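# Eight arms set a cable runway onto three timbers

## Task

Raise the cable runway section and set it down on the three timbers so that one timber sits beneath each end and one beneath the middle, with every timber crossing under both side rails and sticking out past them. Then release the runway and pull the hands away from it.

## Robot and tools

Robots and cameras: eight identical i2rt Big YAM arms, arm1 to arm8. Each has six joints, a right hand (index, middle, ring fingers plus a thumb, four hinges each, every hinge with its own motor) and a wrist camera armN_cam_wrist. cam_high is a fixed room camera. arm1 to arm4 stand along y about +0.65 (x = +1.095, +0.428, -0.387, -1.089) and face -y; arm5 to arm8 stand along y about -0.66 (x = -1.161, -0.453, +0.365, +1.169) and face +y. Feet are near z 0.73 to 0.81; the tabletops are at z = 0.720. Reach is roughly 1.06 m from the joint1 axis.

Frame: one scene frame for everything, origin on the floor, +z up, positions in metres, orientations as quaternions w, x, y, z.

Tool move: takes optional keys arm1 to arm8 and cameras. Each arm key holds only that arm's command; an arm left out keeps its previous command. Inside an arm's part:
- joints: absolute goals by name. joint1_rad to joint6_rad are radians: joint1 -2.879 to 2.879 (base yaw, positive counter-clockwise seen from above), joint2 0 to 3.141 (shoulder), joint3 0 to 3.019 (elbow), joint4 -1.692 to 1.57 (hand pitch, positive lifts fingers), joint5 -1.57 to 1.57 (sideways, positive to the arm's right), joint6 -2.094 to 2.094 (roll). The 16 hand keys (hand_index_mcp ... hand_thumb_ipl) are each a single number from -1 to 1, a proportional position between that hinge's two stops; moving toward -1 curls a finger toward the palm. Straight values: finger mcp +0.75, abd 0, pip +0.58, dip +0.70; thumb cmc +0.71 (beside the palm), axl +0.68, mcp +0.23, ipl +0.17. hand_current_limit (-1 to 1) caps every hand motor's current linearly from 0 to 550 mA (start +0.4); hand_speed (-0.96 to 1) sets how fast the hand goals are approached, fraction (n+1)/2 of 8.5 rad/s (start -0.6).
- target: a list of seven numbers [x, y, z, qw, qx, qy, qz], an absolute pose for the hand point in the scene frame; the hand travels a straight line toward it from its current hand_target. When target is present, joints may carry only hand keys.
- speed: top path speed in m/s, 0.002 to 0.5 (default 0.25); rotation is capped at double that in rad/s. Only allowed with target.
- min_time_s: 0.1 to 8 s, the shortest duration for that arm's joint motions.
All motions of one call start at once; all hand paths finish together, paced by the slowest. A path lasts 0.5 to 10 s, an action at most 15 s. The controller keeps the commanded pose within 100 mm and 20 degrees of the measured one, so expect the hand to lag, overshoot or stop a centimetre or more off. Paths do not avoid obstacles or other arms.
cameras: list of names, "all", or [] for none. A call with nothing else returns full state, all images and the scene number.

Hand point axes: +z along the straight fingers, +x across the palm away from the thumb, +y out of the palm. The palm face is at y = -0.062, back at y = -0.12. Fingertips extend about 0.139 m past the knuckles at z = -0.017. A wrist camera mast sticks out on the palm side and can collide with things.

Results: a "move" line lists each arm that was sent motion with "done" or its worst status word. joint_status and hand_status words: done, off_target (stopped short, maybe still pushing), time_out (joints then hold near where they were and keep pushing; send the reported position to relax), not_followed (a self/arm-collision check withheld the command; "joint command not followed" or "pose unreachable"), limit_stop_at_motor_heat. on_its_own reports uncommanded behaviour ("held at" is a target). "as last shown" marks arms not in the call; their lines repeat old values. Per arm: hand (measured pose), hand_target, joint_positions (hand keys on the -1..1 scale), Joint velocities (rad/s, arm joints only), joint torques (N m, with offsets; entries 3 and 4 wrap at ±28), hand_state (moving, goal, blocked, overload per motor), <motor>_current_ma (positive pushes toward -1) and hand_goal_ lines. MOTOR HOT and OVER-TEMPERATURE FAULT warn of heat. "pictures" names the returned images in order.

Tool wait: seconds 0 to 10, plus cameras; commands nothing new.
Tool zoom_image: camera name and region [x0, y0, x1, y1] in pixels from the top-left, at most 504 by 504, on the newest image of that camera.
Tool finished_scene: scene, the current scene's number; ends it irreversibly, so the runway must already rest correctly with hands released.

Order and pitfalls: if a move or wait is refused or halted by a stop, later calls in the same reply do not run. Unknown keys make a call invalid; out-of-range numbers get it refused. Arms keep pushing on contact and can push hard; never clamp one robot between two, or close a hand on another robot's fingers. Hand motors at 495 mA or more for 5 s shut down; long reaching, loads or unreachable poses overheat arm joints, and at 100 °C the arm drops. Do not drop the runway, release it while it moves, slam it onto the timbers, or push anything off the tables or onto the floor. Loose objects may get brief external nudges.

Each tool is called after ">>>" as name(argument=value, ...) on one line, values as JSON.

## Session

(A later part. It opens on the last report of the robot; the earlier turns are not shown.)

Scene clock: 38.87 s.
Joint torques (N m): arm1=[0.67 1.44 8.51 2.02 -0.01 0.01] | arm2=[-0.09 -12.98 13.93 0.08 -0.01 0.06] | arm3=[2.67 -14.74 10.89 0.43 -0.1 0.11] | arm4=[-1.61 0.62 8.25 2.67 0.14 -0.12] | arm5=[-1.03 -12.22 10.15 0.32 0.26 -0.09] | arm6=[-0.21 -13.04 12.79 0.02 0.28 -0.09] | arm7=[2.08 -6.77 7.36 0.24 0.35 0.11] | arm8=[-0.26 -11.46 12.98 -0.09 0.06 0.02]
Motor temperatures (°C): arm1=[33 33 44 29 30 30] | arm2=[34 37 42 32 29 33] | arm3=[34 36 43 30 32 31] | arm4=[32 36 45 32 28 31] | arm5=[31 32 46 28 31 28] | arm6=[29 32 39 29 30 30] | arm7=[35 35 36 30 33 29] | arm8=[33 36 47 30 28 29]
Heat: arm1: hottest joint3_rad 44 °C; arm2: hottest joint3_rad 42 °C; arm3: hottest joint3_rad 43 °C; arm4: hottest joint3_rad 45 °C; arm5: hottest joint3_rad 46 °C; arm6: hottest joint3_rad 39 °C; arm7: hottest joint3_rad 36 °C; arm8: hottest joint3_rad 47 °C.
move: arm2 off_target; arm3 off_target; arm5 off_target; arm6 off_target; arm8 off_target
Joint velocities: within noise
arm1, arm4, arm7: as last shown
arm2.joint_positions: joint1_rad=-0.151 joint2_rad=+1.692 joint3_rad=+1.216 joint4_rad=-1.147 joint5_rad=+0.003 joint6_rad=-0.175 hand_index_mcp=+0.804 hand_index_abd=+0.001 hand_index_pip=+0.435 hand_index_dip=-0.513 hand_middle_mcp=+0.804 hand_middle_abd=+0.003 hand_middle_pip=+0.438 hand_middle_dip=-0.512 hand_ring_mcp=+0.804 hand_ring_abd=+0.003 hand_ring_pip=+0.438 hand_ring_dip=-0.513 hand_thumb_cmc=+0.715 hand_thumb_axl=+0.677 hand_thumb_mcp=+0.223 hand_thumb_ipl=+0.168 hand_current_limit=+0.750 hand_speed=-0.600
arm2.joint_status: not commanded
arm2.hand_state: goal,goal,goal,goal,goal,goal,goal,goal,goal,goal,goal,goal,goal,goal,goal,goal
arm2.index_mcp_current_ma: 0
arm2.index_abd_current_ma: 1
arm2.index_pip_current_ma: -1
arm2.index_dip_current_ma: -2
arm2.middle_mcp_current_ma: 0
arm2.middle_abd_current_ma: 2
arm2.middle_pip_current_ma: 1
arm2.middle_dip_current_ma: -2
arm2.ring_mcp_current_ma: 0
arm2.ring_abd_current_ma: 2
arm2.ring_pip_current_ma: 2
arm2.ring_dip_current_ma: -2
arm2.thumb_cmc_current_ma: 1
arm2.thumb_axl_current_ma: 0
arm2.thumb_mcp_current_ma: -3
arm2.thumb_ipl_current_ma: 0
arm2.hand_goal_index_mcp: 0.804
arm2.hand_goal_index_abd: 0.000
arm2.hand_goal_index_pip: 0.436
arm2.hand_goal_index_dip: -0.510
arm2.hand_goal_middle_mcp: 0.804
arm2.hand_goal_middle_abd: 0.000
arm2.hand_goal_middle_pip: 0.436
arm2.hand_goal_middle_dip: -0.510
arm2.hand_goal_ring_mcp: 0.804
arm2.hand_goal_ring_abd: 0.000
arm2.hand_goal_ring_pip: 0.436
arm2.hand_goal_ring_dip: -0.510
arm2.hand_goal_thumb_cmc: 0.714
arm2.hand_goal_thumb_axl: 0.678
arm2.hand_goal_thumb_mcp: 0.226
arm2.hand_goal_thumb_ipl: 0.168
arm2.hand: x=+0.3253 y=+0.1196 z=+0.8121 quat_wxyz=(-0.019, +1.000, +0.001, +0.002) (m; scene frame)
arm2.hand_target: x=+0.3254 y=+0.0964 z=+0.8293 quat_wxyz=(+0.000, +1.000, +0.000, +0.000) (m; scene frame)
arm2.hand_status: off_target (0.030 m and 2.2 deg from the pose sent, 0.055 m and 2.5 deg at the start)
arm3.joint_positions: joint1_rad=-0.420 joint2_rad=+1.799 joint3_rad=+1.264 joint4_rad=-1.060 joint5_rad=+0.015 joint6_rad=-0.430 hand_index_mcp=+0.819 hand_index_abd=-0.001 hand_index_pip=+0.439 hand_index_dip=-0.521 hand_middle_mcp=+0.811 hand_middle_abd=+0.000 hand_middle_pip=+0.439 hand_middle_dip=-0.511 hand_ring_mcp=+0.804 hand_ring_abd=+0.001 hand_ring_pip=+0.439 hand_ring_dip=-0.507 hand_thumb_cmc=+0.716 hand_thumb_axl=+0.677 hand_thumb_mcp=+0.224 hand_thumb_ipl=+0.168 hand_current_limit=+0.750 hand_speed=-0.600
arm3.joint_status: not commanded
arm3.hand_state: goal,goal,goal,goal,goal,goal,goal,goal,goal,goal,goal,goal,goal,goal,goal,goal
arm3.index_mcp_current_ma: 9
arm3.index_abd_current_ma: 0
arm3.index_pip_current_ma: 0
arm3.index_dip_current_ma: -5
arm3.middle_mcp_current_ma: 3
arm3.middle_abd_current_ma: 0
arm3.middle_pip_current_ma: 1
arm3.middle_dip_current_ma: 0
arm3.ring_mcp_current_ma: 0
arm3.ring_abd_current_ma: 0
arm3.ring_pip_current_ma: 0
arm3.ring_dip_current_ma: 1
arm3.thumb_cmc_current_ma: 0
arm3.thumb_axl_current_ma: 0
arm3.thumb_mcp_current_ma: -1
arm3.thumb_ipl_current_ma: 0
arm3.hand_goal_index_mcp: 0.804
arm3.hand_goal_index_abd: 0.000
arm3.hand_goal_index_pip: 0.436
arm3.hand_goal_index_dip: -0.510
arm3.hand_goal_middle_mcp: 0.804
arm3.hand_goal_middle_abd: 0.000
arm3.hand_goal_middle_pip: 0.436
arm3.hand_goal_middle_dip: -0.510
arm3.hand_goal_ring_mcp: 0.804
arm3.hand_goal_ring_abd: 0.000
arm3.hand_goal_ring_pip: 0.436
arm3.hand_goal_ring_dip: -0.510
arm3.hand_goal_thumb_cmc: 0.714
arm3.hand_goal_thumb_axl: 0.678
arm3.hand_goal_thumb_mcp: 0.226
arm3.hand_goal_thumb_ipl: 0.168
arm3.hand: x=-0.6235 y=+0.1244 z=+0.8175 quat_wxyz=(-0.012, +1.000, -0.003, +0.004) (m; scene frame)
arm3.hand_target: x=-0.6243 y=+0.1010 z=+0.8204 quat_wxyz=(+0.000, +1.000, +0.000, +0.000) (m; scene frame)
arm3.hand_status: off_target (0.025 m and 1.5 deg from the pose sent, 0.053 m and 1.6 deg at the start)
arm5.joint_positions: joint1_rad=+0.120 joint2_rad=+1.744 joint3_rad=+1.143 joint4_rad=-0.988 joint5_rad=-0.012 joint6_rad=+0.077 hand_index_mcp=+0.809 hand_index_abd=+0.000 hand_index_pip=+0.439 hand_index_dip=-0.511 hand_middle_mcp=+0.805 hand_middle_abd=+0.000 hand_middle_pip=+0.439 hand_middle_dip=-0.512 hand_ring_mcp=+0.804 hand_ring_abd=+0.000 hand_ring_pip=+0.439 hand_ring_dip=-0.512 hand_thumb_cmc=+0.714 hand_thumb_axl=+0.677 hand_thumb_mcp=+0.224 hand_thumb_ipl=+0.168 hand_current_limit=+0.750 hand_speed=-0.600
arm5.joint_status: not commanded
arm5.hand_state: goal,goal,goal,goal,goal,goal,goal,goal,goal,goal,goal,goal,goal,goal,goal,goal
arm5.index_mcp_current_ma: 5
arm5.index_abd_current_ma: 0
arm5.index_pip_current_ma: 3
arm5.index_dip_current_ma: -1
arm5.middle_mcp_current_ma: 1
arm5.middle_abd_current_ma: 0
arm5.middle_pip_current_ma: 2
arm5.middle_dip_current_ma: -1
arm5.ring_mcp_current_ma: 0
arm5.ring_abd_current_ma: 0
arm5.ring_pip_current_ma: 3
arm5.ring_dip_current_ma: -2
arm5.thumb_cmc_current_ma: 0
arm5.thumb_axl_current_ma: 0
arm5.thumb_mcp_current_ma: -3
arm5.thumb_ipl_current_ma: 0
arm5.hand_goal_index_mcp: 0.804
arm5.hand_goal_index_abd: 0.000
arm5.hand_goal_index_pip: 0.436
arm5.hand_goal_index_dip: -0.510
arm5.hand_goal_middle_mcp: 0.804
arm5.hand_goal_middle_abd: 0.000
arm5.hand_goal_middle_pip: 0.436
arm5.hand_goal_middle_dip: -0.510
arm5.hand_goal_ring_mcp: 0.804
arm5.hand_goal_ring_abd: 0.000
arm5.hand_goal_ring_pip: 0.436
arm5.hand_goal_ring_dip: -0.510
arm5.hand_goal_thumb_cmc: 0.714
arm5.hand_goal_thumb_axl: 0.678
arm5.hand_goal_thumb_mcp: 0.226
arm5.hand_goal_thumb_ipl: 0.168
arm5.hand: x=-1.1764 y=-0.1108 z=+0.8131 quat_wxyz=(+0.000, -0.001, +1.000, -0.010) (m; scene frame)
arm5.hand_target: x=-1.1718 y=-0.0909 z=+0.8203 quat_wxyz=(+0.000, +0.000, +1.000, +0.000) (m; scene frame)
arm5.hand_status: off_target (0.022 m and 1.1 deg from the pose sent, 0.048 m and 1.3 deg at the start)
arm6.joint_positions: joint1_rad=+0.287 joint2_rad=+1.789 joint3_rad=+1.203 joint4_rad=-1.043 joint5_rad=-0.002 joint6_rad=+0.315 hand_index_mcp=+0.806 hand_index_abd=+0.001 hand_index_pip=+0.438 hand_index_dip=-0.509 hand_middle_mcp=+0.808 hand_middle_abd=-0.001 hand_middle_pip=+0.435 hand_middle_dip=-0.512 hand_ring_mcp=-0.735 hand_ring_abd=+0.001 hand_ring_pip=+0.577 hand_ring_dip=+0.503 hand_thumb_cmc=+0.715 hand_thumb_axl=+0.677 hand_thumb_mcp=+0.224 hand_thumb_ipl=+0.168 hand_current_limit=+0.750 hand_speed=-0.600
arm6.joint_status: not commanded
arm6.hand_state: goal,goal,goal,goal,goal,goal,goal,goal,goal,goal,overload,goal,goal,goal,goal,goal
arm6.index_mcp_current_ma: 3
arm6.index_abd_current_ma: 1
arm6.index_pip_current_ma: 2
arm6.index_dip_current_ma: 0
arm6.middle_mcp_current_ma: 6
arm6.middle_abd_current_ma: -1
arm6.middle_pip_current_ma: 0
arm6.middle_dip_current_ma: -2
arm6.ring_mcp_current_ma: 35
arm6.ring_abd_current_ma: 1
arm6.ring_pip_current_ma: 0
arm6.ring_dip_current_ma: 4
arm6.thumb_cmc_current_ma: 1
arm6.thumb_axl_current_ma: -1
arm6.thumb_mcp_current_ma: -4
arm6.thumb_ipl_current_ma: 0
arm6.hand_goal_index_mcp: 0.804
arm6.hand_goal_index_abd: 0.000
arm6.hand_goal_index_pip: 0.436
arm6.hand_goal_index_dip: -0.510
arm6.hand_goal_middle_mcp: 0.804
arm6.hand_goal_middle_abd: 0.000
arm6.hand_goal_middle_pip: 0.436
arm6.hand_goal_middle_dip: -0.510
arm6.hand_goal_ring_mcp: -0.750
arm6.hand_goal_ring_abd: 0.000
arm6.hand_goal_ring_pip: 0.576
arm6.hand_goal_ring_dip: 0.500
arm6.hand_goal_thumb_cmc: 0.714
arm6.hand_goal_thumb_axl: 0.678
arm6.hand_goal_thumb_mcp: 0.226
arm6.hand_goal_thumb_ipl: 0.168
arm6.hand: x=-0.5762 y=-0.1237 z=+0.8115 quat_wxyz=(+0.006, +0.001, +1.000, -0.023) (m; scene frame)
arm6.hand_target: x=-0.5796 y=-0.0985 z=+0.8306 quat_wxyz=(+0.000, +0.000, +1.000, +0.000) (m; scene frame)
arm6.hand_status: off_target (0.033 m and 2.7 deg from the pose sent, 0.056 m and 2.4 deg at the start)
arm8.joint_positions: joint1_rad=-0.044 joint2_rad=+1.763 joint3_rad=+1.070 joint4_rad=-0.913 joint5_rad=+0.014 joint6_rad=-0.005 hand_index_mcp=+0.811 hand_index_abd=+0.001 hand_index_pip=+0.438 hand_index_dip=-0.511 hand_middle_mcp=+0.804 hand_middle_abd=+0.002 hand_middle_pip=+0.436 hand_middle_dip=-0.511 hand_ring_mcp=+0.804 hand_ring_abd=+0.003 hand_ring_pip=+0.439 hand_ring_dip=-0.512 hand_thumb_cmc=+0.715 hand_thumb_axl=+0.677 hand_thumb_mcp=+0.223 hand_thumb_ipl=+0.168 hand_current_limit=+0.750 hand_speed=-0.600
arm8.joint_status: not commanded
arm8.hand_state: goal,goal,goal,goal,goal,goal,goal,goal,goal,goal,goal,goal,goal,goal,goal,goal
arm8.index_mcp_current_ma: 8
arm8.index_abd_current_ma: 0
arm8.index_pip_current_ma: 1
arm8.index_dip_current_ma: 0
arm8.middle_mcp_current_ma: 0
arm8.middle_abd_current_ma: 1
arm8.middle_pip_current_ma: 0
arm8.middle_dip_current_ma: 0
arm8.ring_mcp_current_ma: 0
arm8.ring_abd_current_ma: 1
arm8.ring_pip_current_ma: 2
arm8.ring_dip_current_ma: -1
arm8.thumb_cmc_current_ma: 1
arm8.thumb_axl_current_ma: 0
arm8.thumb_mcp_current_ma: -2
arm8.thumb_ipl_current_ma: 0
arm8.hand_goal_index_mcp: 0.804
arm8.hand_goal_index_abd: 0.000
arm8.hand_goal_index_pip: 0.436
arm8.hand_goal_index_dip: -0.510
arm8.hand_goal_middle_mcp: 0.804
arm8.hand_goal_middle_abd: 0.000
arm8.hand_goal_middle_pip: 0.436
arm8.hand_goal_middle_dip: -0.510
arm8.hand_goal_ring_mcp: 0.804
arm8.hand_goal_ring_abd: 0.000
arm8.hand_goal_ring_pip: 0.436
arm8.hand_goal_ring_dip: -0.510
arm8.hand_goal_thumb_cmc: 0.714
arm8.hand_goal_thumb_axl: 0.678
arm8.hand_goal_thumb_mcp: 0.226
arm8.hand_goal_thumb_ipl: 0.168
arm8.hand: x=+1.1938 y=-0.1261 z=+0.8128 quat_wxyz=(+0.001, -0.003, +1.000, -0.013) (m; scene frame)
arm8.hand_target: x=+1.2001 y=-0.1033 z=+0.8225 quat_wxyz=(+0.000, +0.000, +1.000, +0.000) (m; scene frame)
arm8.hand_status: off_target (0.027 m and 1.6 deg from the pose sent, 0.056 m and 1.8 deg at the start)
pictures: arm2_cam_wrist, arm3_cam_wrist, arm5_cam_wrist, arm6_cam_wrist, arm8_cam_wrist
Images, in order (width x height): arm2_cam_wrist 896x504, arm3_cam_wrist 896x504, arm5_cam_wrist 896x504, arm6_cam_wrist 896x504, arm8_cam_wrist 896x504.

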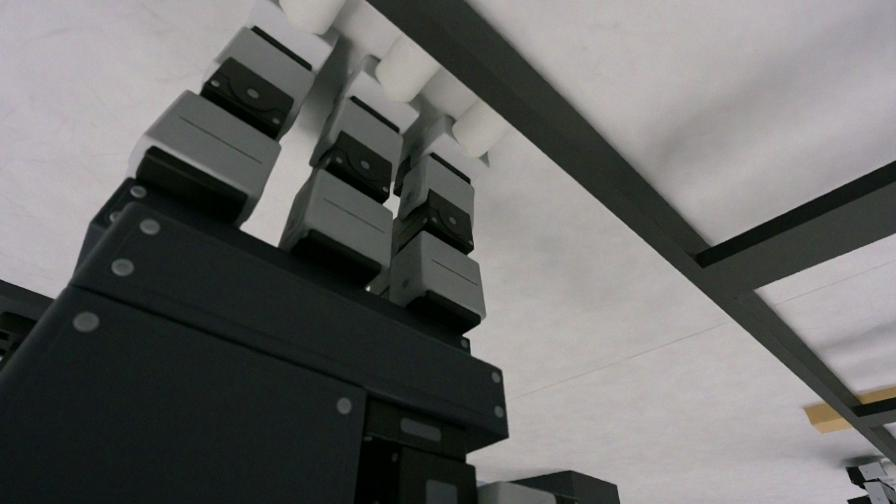

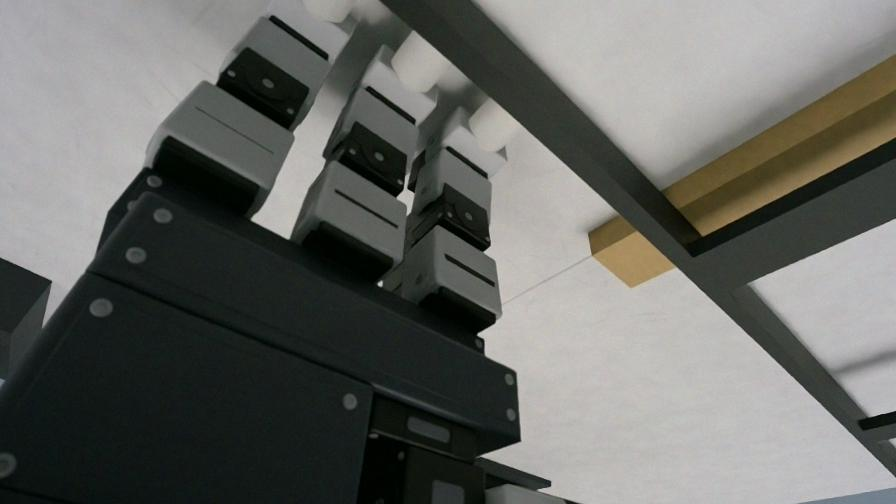

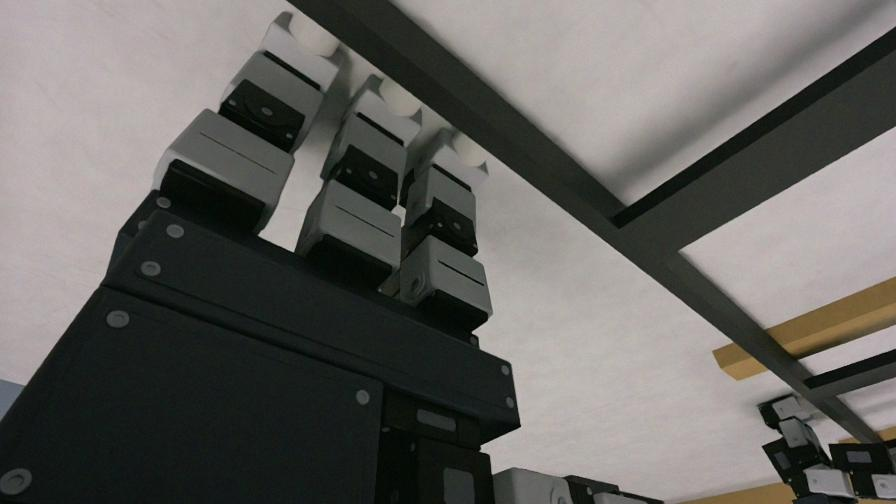

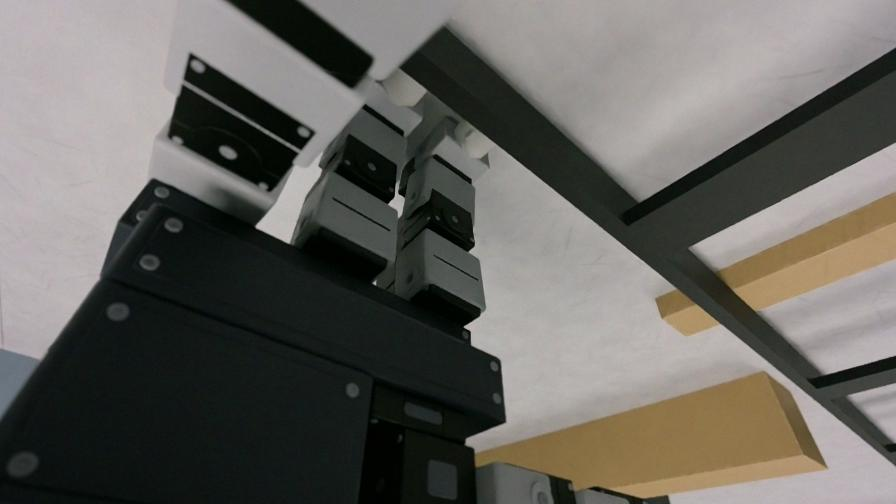

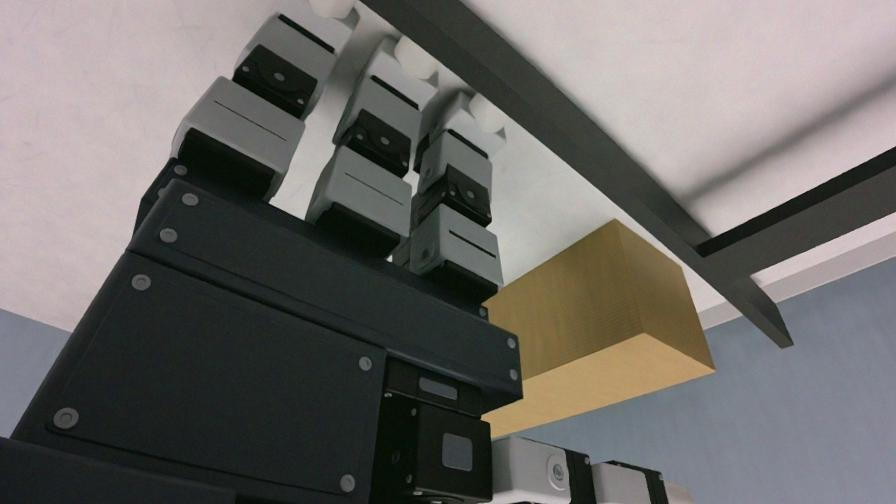

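>>> move(arm2={"target": [0.325, 0.068, 0.829, 0, 1, 0, 0], "speed": 0.06}, arm3={"target": [-0.625, 0.078, 0.815, 0, 1, 0, 0], "speed": 0.06}, arm5={"target": [-1.172, -0.064, 0.819, 0, 0, 1, 0], "speed": 0.06}, arm6={"target": [-0.58, -0.07, 0.83, 0, 0, 1, 0], "speed": 0.06}, arm8={"target": [1.2, -0.077, 0.821, 0, 0, 1, 0], "speed": 0.06}, cameras=["arm2_cam_wrist", "arm3_cam_wrist", "arm5_cam_wrist", "arm6_cam_wrist", "arm8_cam_wrist"])

Scene clock: 40.73 s.
Joint torques (N m): arm1=[1.08 1.55 8.5 2.02 -0.01 0.01] | arm2=[0.15 -13.86 15.01 0.47 0.01 0.07] | arm3=[2.61 -16.03 11.48 1.14 -0.46 0.11] | arm4=[-1.61 0.67 8.25 2.67 0.14 -0.12] | arm5=[-1.55 -11.58 11.33 1.91 0.29 -0.1] | arm6=[-0.73 -13.33 14.34 0.98 0.36 -0.14] | arm7=[2.02 -6.89 7.31 0.23 0.36 0.11] | arm8=[0.03 -11.81 14.65 0.64 0.01 0.05]
Motor temperatures (°C): arm1=[33 33 45 29 30 30] | arm2=[34 37 43 32 29 33] | arm3=[34 36 43 30 32 31] | arm4=[32 36 45 32 28 31] | arm5=[31 32 47 28 31 28] | arm6=[29 32 40 29 30 30] | arm7=[35 35 36 30 33 29] | arm8=[33 36 48 30 28 29]
Heat: arm1: hottest joint3_rad 45 °C; arm2: hottest joint3_rad 43 °C; arm3: hottest joint3_rad 43 °C; arm4: hottest joint3_rad 45 °C; arm5: hottest joint3_rad 47 °C; arm6: hottest joint3_rad 40 °C; arm7: hottest joint3_rad 36 °C; arm8: hottest joint3_rad 48 °C.
move: arm2 off_target; arm3 off_target; arm5 off_target; arm6 off_target; arm8 off_target
Joint velocities: within noise
arm1, arm4: as last shown
arm2.joint_positions: joint1_rad=-0.144 joint2_rad=+1.749 joint3_rad=+1.290 joint4_rad=-1.184 joint5_rad=+0.003 joint6_rad=-0.167 hand_index_mcp=+0.809 hand_index_abd=+0.001 hand_index_pip=+0.437 hand_index_dip=-0.514 hand_middle_mcp=+0.809 hand_middle_abd=+0.003 hand_middle_pip=+0.437 hand_middle_dip=-0.513 hand_ring_mcp=+0.809 hand_ring_abd=+0.003 hand_ring_pip=+0.438 hand_ring_dip=-0.512 hand_thumb_cmc=+0.715 hand_thumb_axl=+0.677 hand_thumb_mcp=+0.223 hand_thumb_ipl=+0.168 hand_current_limit=+0.750 hand_speed=-0.600
arm2.joint_status: not commanded
arm2.hand_state: goal,goal,goal,goal,goal,goal,goal,goal,goal,goal,goal,goal,goal,goal,goal,goal
arm2.index_mcp_current_ma: 5
arm2.index_abd_current_ma: 1
arm2.index_pip_current_ma: 0
arm2.index_dip_current_ma: -4
arm2.middle_mcp_current_ma: 5
arm2.middle_abd_current_ma: 2
arm2.middle_pip_current_ma: 1
arm2.middle_dip_current_ma: -3
arm2.ring_mcp_current_ma: 5
arm2.ring_abd_current_ma: 2
arm2.ring_pip_current_ma: 2
arm2.ring_dip_current_ma: -2
arm2.thumb_cmc_current_ma: 1
arm2.thumb_axl_current_ma: 0
arm2.thumb_mcp_current_ma: -3
arm2.thumb_ipl_current_ma: 0
arm2.hand_goal_index_mcp: 0.804
arm2.hand_goal_index_abd: 0.000
arm2.hand_goal_index_pip: 0.436
arm2.hand_goal_index_dip: -0.510
arm2.hand_goal_middle_mcp: 0.804
arm2.hand_goal_middle_abd: 0.000
arm2.hand_goal_middle_pip: 0.436
arm2.hand_goal_middle_dip: -0.510
arm2.hand_goal_ring_mcp: 0.804
arm2.hand_goal_ring_abd: 0.000
arm2.hand_goal_ring_pip: 0.436
arm2.hand_goal_ring_dip: -0.510
arm2.hand_goal_thumb_cmc: 0.714
arm2.hand_goal_thumb_axl: 0.678
arm2.hand_goal_thumb_mcp: 0.226
arm2.hand_goal_thumb_ipl: 0.168
arm2.hand: x=+0.3255 y=+0.1006 z=+0.8098 quat_wxyz=(-0.028, +1.000, +0.001, +0.004) (m; scene frame)
arm2.hand_target: x=+0.3256 y=+0.0702 z=+0.8298 quat_wxyz=(+0.000, +1.000, +0.000, +0.000) (m; scene frame)
arm2.hand_status: off_target (0.038 m and 3.3 deg from the pose sent, 0.054 m and 2.2 deg at the start)
arm3.joint_positions: joint1_rad=-0.407 joint2_rad=+1.855 joint3_rad=+1.316 joint4_rad=-1.094 joint5_rad=+0.025 joint6_rad=-0.413 hand_index_mcp=+0.828 hand_index_abd=-0.002 hand_index_pip=+0.436 hand_index_dip=-0.533 hand_middle_mcp=+0.817 hand_middle_abd=+0.000 hand_middle_pip=+0.442 hand_middle_dip=-0.508 hand_ring_mcp=+0.822 hand_ring_abd=+0.001 hand_ring_pip=+0.445 hand_ring_dip=-0.508 hand_thumb_cmc=+0.715 hand_thumb_axl=+0.677 hand_thumb_mcp=+0.223 hand_thumb_ipl=+0.168 hand_current_limit=+0.750 hand_speed=-0.600
arm3.joint_status: not commanded
arm3.hand_state: blocked,goal,goal,blocked,goal,goal,goal,goal,goal,goal,goal,goal,goal,goal,goal,goal
arm3.index_mcp_current_ma: 22
arm3.index_abd_current_ma: 0
arm3.index_pip_current_ma: 0
arm3.index_dip_current_ma: -18
arm3.middle_mcp_current_ma: 8
arm3.middle_abd_current_ma: 0
arm3.middle_pip_current_ma: 2
arm3.middle_dip_current_ma: 0
arm3.ring_mcp_current_ma: 14
arm3.ring_abd_current_ma: 0
arm3.ring_pip_current_ma: 3
arm3.ring_dip_current_ma: 0
arm3.thumb_cmc_current_ma: 0
arm3.thumb_axl_current_ma: 0
arm3.thumb_mcp_current_ma: -1
arm3.thumb_ipl_current_ma: 0
arm3.hand_goal_index_mcp: 0.804
arm3.hand_goal_index_abd: 0.000
arm3.hand_goal_index_pip: 0.436
arm3.hand_goal_index_dip: -0.510
arm3.hand_goal_middle_mcp: 0.804
arm3.hand_goal_middle_abd: 0.000
arm3.hand_goal_middle_pip: 0.436
arm3.hand_goal_middle_dip: -0.510
arm3.hand_goal_ring_mcp: 0.804
arm3.hand_goal_ring_abd: 0.000
arm3.hand_goal_ring_pip: 0.436
arm3.hand_goal_ring_dip: -0.510
arm3.hand_goal_thumb_cmc: 0.714
arm3.hand_goal_thumb_axl: 0.678
arm3.hand_goal_thumb_mcp: 0.226
arm3.hand_goal_thumb_ipl: 0.168
arm3.hand: x=-0.6232 y=+0.1140 z=+0.8043 quat_wxyz=(-0.032, +0.999, -0.005, +0.007) (m; scene frame)
arm3.hand_target: x=-0.6238 y=+0.0801 z=+0.8163 quat_wxyz=(+0.000, +1.000, +0.000, +0.000) (m; scene frame)
arm3.hand_status: off_target (0.038 m and 3.8 deg from the pose sent, 0.047 m and 1.6 deg at the start)
arm5.joint_positions: joint1_rad=+0.118 joint2_rad=+1.785 joint3_rad=+1.203 joint4_rad=-1.048 joint5_rad=-0.012 joint6_rad=+0.074 hand_index_mcp=+0.820 hand_index_abd=+0.000 hand_index_pip=+0.441 hand_index_dip=-0.511 hand_middle_mcp=+0.817 hand_middle_abd=+0.000 hand_middle_pip=+0.439 hand_middle_dip=-0.513 hand_ring_mcp=+0.817 hand_ring_abd=+0.001 hand_ring_pip=+0.437 hand_ring_dip=-0.517 hand_thumb_cmc=+0.714 hand_thumb_axl=+0.677 hand_thumb_mcp=+0.224 hand_thumb_ipl=+0.168 hand_current_limit=+0.750 hand_speed=-0.600
arm5.joint_status: not commanded
arm5.hand_state: goal,goal,goal,goal,goal,goal,goal,goal,goal,goal,goal,goal,goal,goal,goal,goal
arm5.index_mcp_current_ma: 30
arm5.index_abd_current_ma: 0
arm5.index_pip_current_ma: 5
arm5.index_dip_current_ma: 0
arm5.middle_mcp_current_ma: 22
arm5.middle_abd_current_ma: 0
arm5.middle_pip_current_ma: 2
arm5.middle_dip_current_ma: -2
arm5.ring_mcp_current_ma: 21
arm5.ring_abd_current_ma: 0
arm5.ring_pip_current_ma: 0
arm5.ring_dip_current_ma: -9
arm5.thumb_cmc_current_ma: 0
arm5.thumb_axl_current_ma: 0
arm5.thumb_mcp_current_ma: -3
arm5.thumb_ipl_current_ma: 0
arm5.hand_goal_index_mcp: 0.804
arm5.hand_goal_index_abd: 0.000
arm5.hand_goal_index_pip: 0.436
arm5.hand_goal_index_dip: -0.510
arm5.hand_goal_middle_mcp: 0.804
arm5.hand_goal_middle_abd: 0.000
arm5.hand_goal_middle_pip: 0.436
arm5.hand_goal_middle_dip: -0.510
arm5.hand_goal_ring_mcp: 0.804
arm5.hand_goal_ring_abd: 0.000
arm5.hand_goal_ring_pip: 0.436
arm5.hand_goal_ring_dip: -0.510
arm5.hand_goal_thumb_cmc: 0.714
arm5.hand_goal_thumb_axl: 0.678
arm5.hand_goal_thumb_mcp: 0.226
arm5.hand_goal_thumb_ipl: 0.168
arm5.hand: x=-1.1764 y=-0.1027 z=+0.8101 quat_wxyz=(+0.001, -0.001, +1.000, -0.031) (m; scene frame)
arm5.hand_target: x=-1.1716 y=-0.0669 z=+0.8205 quat_wxyz=(+0.000, +0.000, +1.000, +0.000) (m; scene frame)
arm5.hand_status: off_target (0.040 m and 3.6 deg from the pose sent, 0.047 m and 1.1 deg at the start)
arm6.joint_positions: joint1_rad=+0.278 joint2_rad=+1.837 joint3_rad=+1.267 joint4_rad=-1.095 joint5_rad=-0.003 joint6_rad=+0.306 hand_index_mcp=+0.825 hand_index_abd=+0.001 hand_index_pip=+0.447 hand_index_dip=-0.509 hand_middle_mcp=+0.829 hand_middle_abd=-0.001 hand_middle_pip=+0.440 hand_middle_dip=-0.518 hand_ring_mcp=-0.735 hand_ring_abd=+0.001 hand_ring_pip=+0.577 hand_ring_dip=+0.503 hand_thumb_cmc=+0.715 hand_thumb_axl=+0.677 hand_thumb_mcp=+0.224 hand_thumb_ipl=+0.168 hand_current_limit=+0.750 hand_speed=-0.600
arm6.joint_status: not commanded
arm6.hand_state: blocked,goal,goal,goal,blocked,goal,goal,goal,goal,goal,overload,goal,goal,goal,goal,goal
arm6.index_mcp_current_ma: 54
arm6.index_abd_current_ma: 1
arm6.index_pip_current_ma: 22
arm6.index_dip_current_ma: 1
arm6.middle_mcp_current_ma: 68
arm6.middle_abd_current_ma: -1
arm6.middle_pip_current_ma: 6
arm6.middle_dip_current_ma: -15
arm6.ring_mcp_current_ma: 35
arm6.ring_abd_current_ma: 1
arm6.ring_pip_current_ma: 0
arm6.ring_dip_current_ma: 4
arm6.thumb_cmc_current_ma: 1
arm6.thumb_axl_current_ma: -1
arm6.thumb_mcp_current_ma: -5
arm6.thumb_ipl_current_ma: 0
arm6.hand_goal_index_mcp: 0.804
arm6.hand_goal_index_abd: 0.000
arm6.hand_goal_index_pip: 0.436
arm6.hand_goal_index_dip: -0.510
arm6.hand_goal_middle_mcp: 0.804
arm6.hand_goal_middle_abd: 0.000
arm6.hand_goal_middle_pip: 0.436
arm6.hand_goal_middle_dip: -0.510
arm6.hand_goal_ring_mcp: -0.750
arm6.hand_goal_ring_abd: 0.000
arm6.hand_goal_ring_pip: 0.576
arm6.hand_goal_ring_dip: 0.500
arm6.hand_goal_thumb_cmc: 0.714
arm6.hand_goal_thumb_axl: 0.678
arm6.hand_goal_thumb_mcp: 0.226
arm6.hand_goal_thumb_ipl: 0.168
arm6.hand: x=-0.5761 y=-0.1119 z=+0.8072 quat_wxyz=(+0.011, +0.000, +0.999, -0.040) (m; scene frame)
arm6.hand_target: x=-0.5788 y=-0.0731 z=+0.8319 quat_wxyz=(+0.001, +0.000, +1.000, +0.000) (m; scene frame)
arm6.hand_status: off_target (0.048 m and 4.7 deg from the pose sent, 0.057 m and 2.7 deg at the start)
arm7.joint_positions: joint1_rad=+1.745 joint2_rad=+1.191 joint3_rad=+1.203 joint4_rad=-1.490 joint5_rad=-0.001 joint6_rad=+1.742 hand_index_mcp=-0.688 hand_index_abd=+0.001 hand_index_pip=-0.298 hand_index_dip=+0.003 hand_middle_mcp=-0.687 hand_middle_abd=+0.001 hand_middle_pip=-0.298 hand_middle_dip=+0.003 hand_ring_mcp=-0.690 hand_ring_abd=+0.001 hand_ring_pip=-0.298 hand_ring_dip=+0.002 hand_thumb_cmc=+0.703 hand_thumb_axl=+0.677 hand_thumb_mcp=-0.599 hand_thumb_ipl=+0.168 hand_current_limit=+0.750 hand_speed=-0.600
arm7.joint_status: not commanded
arm7.hand_state: goal,goal,goal,goal,goal,goal,goal,goal,goal,goal,goal,goal,goal,goal,goal,goal
arm7.index_mcp_current_ma: 35
arm7.index_abd_current_ma: 1
arm7.index_pip_current_ma: 5
arm7.index_dip_current_ma: 6
arm7.middle_mcp_current_ma: 38
arm7.middle_abd_current_ma: 1
arm7.middle_pip_current_ma: 4
arm7.middle_dip_current_ma: 5
arm7.ring_mcp_current_ma: 29
arm7.ring_abd_current_ma: 1
arm7.ring_pip_current_ma: 4
arm7.ring_dip_current_ma: 5
arm7.thumb_cmc_current_ma: 6
arm7.thumb_axl_current_ma: -1
arm7.thumb_mcp_current_ma: 2
arm7.thumb_ipl_current_ma: -1
arm7.hand_goal_index_mcp: -0.700
arm7.hand_goal_index_abd: 0.000
arm7.hand_goal_index_pip: -0.300
arm7.hand_goal_index_dip: 0.000
arm7.hand_goal_middle_mcp: -0.700
arm7.hand_goal_middle_abd: 0.000
arm7.hand_goal_middle_pip: -0.300
arm7.hand_goal_middle_dip: 0.000
arm7.hand_goal_ring_mcp: -0.700
arm7.hand_goal_ring_abd: 0.000
arm7.hand_goal_ring_pip: -0.300
arm7.hand_goal_ring_dip: 0.000
arm7.hand_goal_thumb_cmc: 0.700
arm7.hand_goal_thumb_axl: 0.678
arm7.hand_goal_thumb_mcp: -0.600
arm7.hand_goal_thumb_ipl: 0.168
arm7.hand: x=+0.0445 y=-0.6109 z=+1.0601 quat_wxyz=(-0.046, +0.016, +0.999, -0.009) (m; scene frame)
arm7.hand_target: x=+0.0469 y=-0.6122 z=+1.0567 quat_wxyz=(-0.035, +0.017, +0.999, -0.007) (m; scene frame)
arm7.hand_status: not commanded
arm8.joint_positions: joint1_rad=-0.044 joint2_rad=+1.804 joint3_rad=+1.128 joint4_rad=-0.964 joint5_rad=+0.014 joint6_rad=-0.005 hand_index_mcp=+0.824 hand_index_abd=+0.001 hand_index_pip=+0.441 hand_index_dip=-0.514 hand_middle_mcp=+0.817 hand_middle_abd=+0.002 hand_middle_pip=+0.439 hand_middle_dip=-0.512 hand_ring_mcp=+0.811 hand_ring_abd=+0.003 hand_ring_pip=+0.438 hand_ring_dip=-0.513 hand_thumb_cmc=+0.715 hand_thumb_axl=+0.677 hand_thumb_mcp=+0.223 hand_thumb_ipl=+0.168 hand_current_limit=+0.750 hand_speed=-0.600
arm8.joint_status: not commanded
arm8.hand_state: goal,goal,goal,goal,goal,goal,goal,goal,goal,goal,goal,goal,goal,goal,goal,goal
arm8.index_mcp_current_ma: 31
arm8.index_abd_current_ma: 0
arm8.index_pip_current_ma: 4
arm8.index_dip_current_ma: -3
arm8.middle_mcp_current_ma: 18
arm8.middle_abd_current_ma: 1
arm8.middle_pip_current_ma: 2
arm8.middle_dip_current_ma: -1
arm8.ring_mcp_current_ma: 8
arm8.ring_abd_current_ma: 1
arm8.ring_pip_current_ma: 1
arm8.ring_dip_current_ma: -2
arm8.thumb_cmc_current_ma: 1
arm8.thumb_axl_current_ma: 0
arm8.thumb_mcp_current_ma: -2
arm8.thumb_ipl_current_ma: 0
arm8.hand_goal_index_mcp: 0.804
arm8.hand_goal_index_abd: 0.000
arm8.hand_goal_index_pip: 0.436
arm8.hand_goal_index_dip: -0.510
arm8.hand_goal_middle_mcp: 0.804
arm8.hand_goal_middle_abd: 0.000
arm8.hand_goal_middle_pip: 0.436
arm8.hand_goal_middle_dip: -0.510
arm8.hand_goal_ring_mcp: 0.804
arm8.hand_goal_ring_abd: 0.000
arm8.hand_goal_ring_pip: 0.436
arm8.hand_goal_ring_dip: -0.510
arm8.hand_goal_thumb_cmc: 0.714
arm8.hand_goal_thumb_axl: 0.678
arm8.hand_goal_thumb_mcp: 0.226
arm8.hand_goal_thumb_ipl: 0.168
arm8.hand: x=+1.1938 y=-0.1162 z=+0.8093 quat_wxyz=(+0.001, -0.003, +1.000, -0.030) (m; scene frame)
arm8.hand_target: x=+1.2001 y=-0.0797 z=+0.8228 quat_wxyz=(+0.000, +0.000, +1.000, +0.000) (m; scene frame)
arm8.hand_status: off_target (0.041 m and 3.5 deg from the pose sent, 0.050 m and 1.6 deg at the start)
pictures: arm2_cam_wrist, arm3_cam_wrist, arm5_cam_wrist, arm6_cam_wrist, arm8_cam_wrist
Images, in order (width x height): arm2_cam_wrist 896x504, arm3_cam_wrist 896x504, arm5_cam_wrist 896x504, arm6_cam_wrist 896x504, arm8_cam_wrist 896x504.

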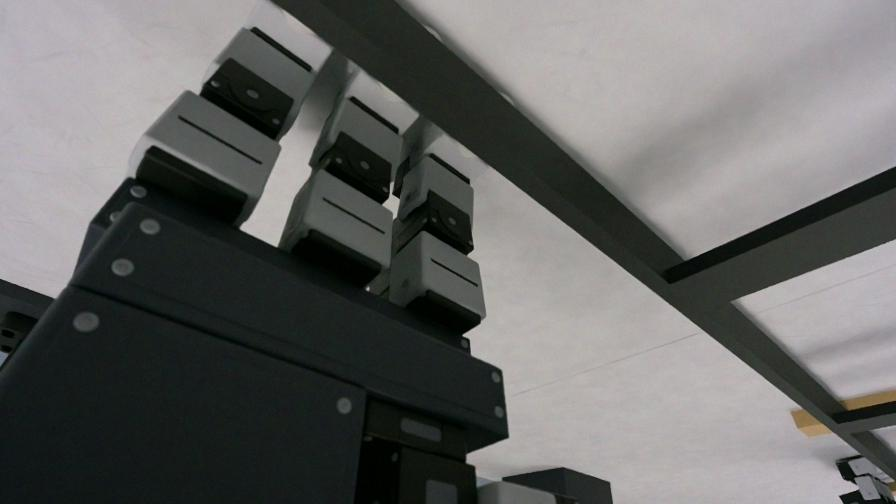

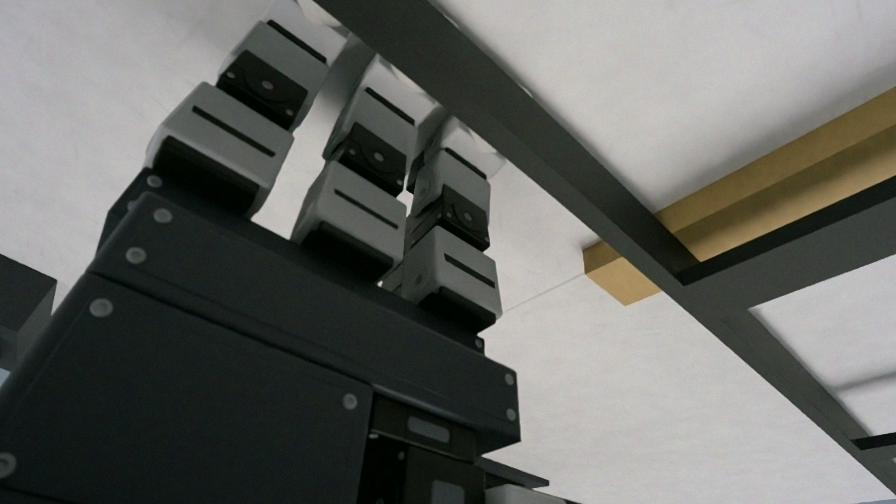

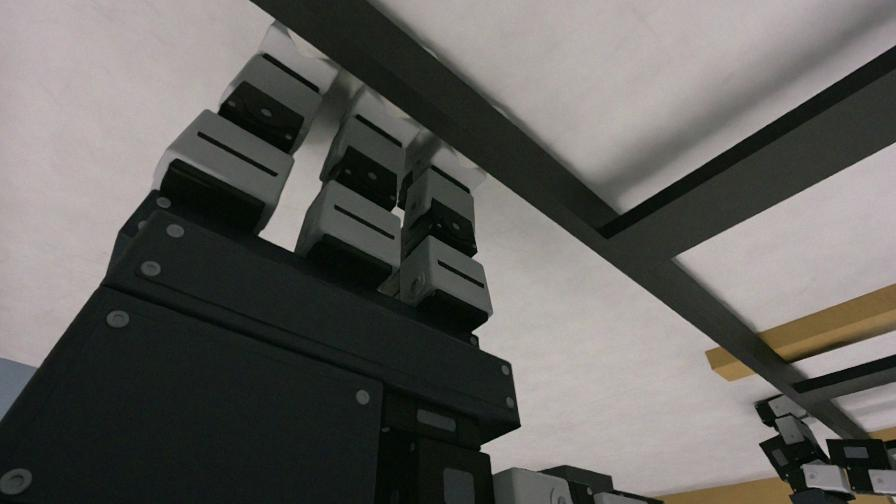

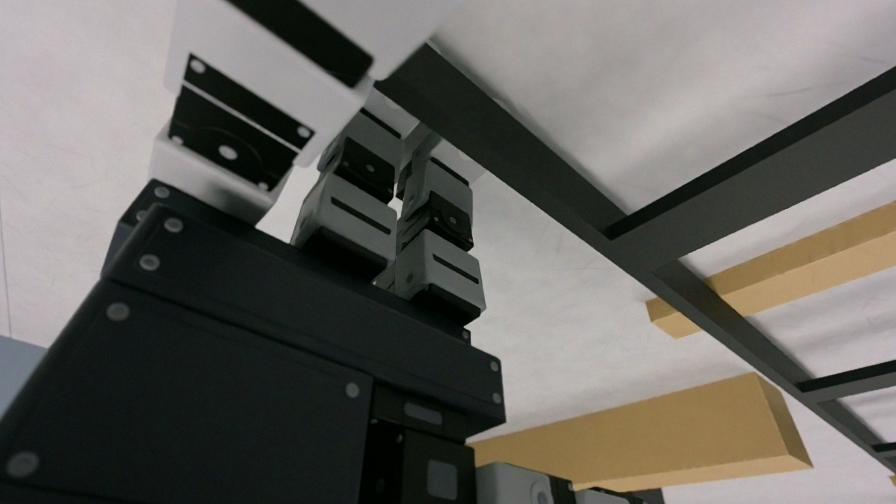

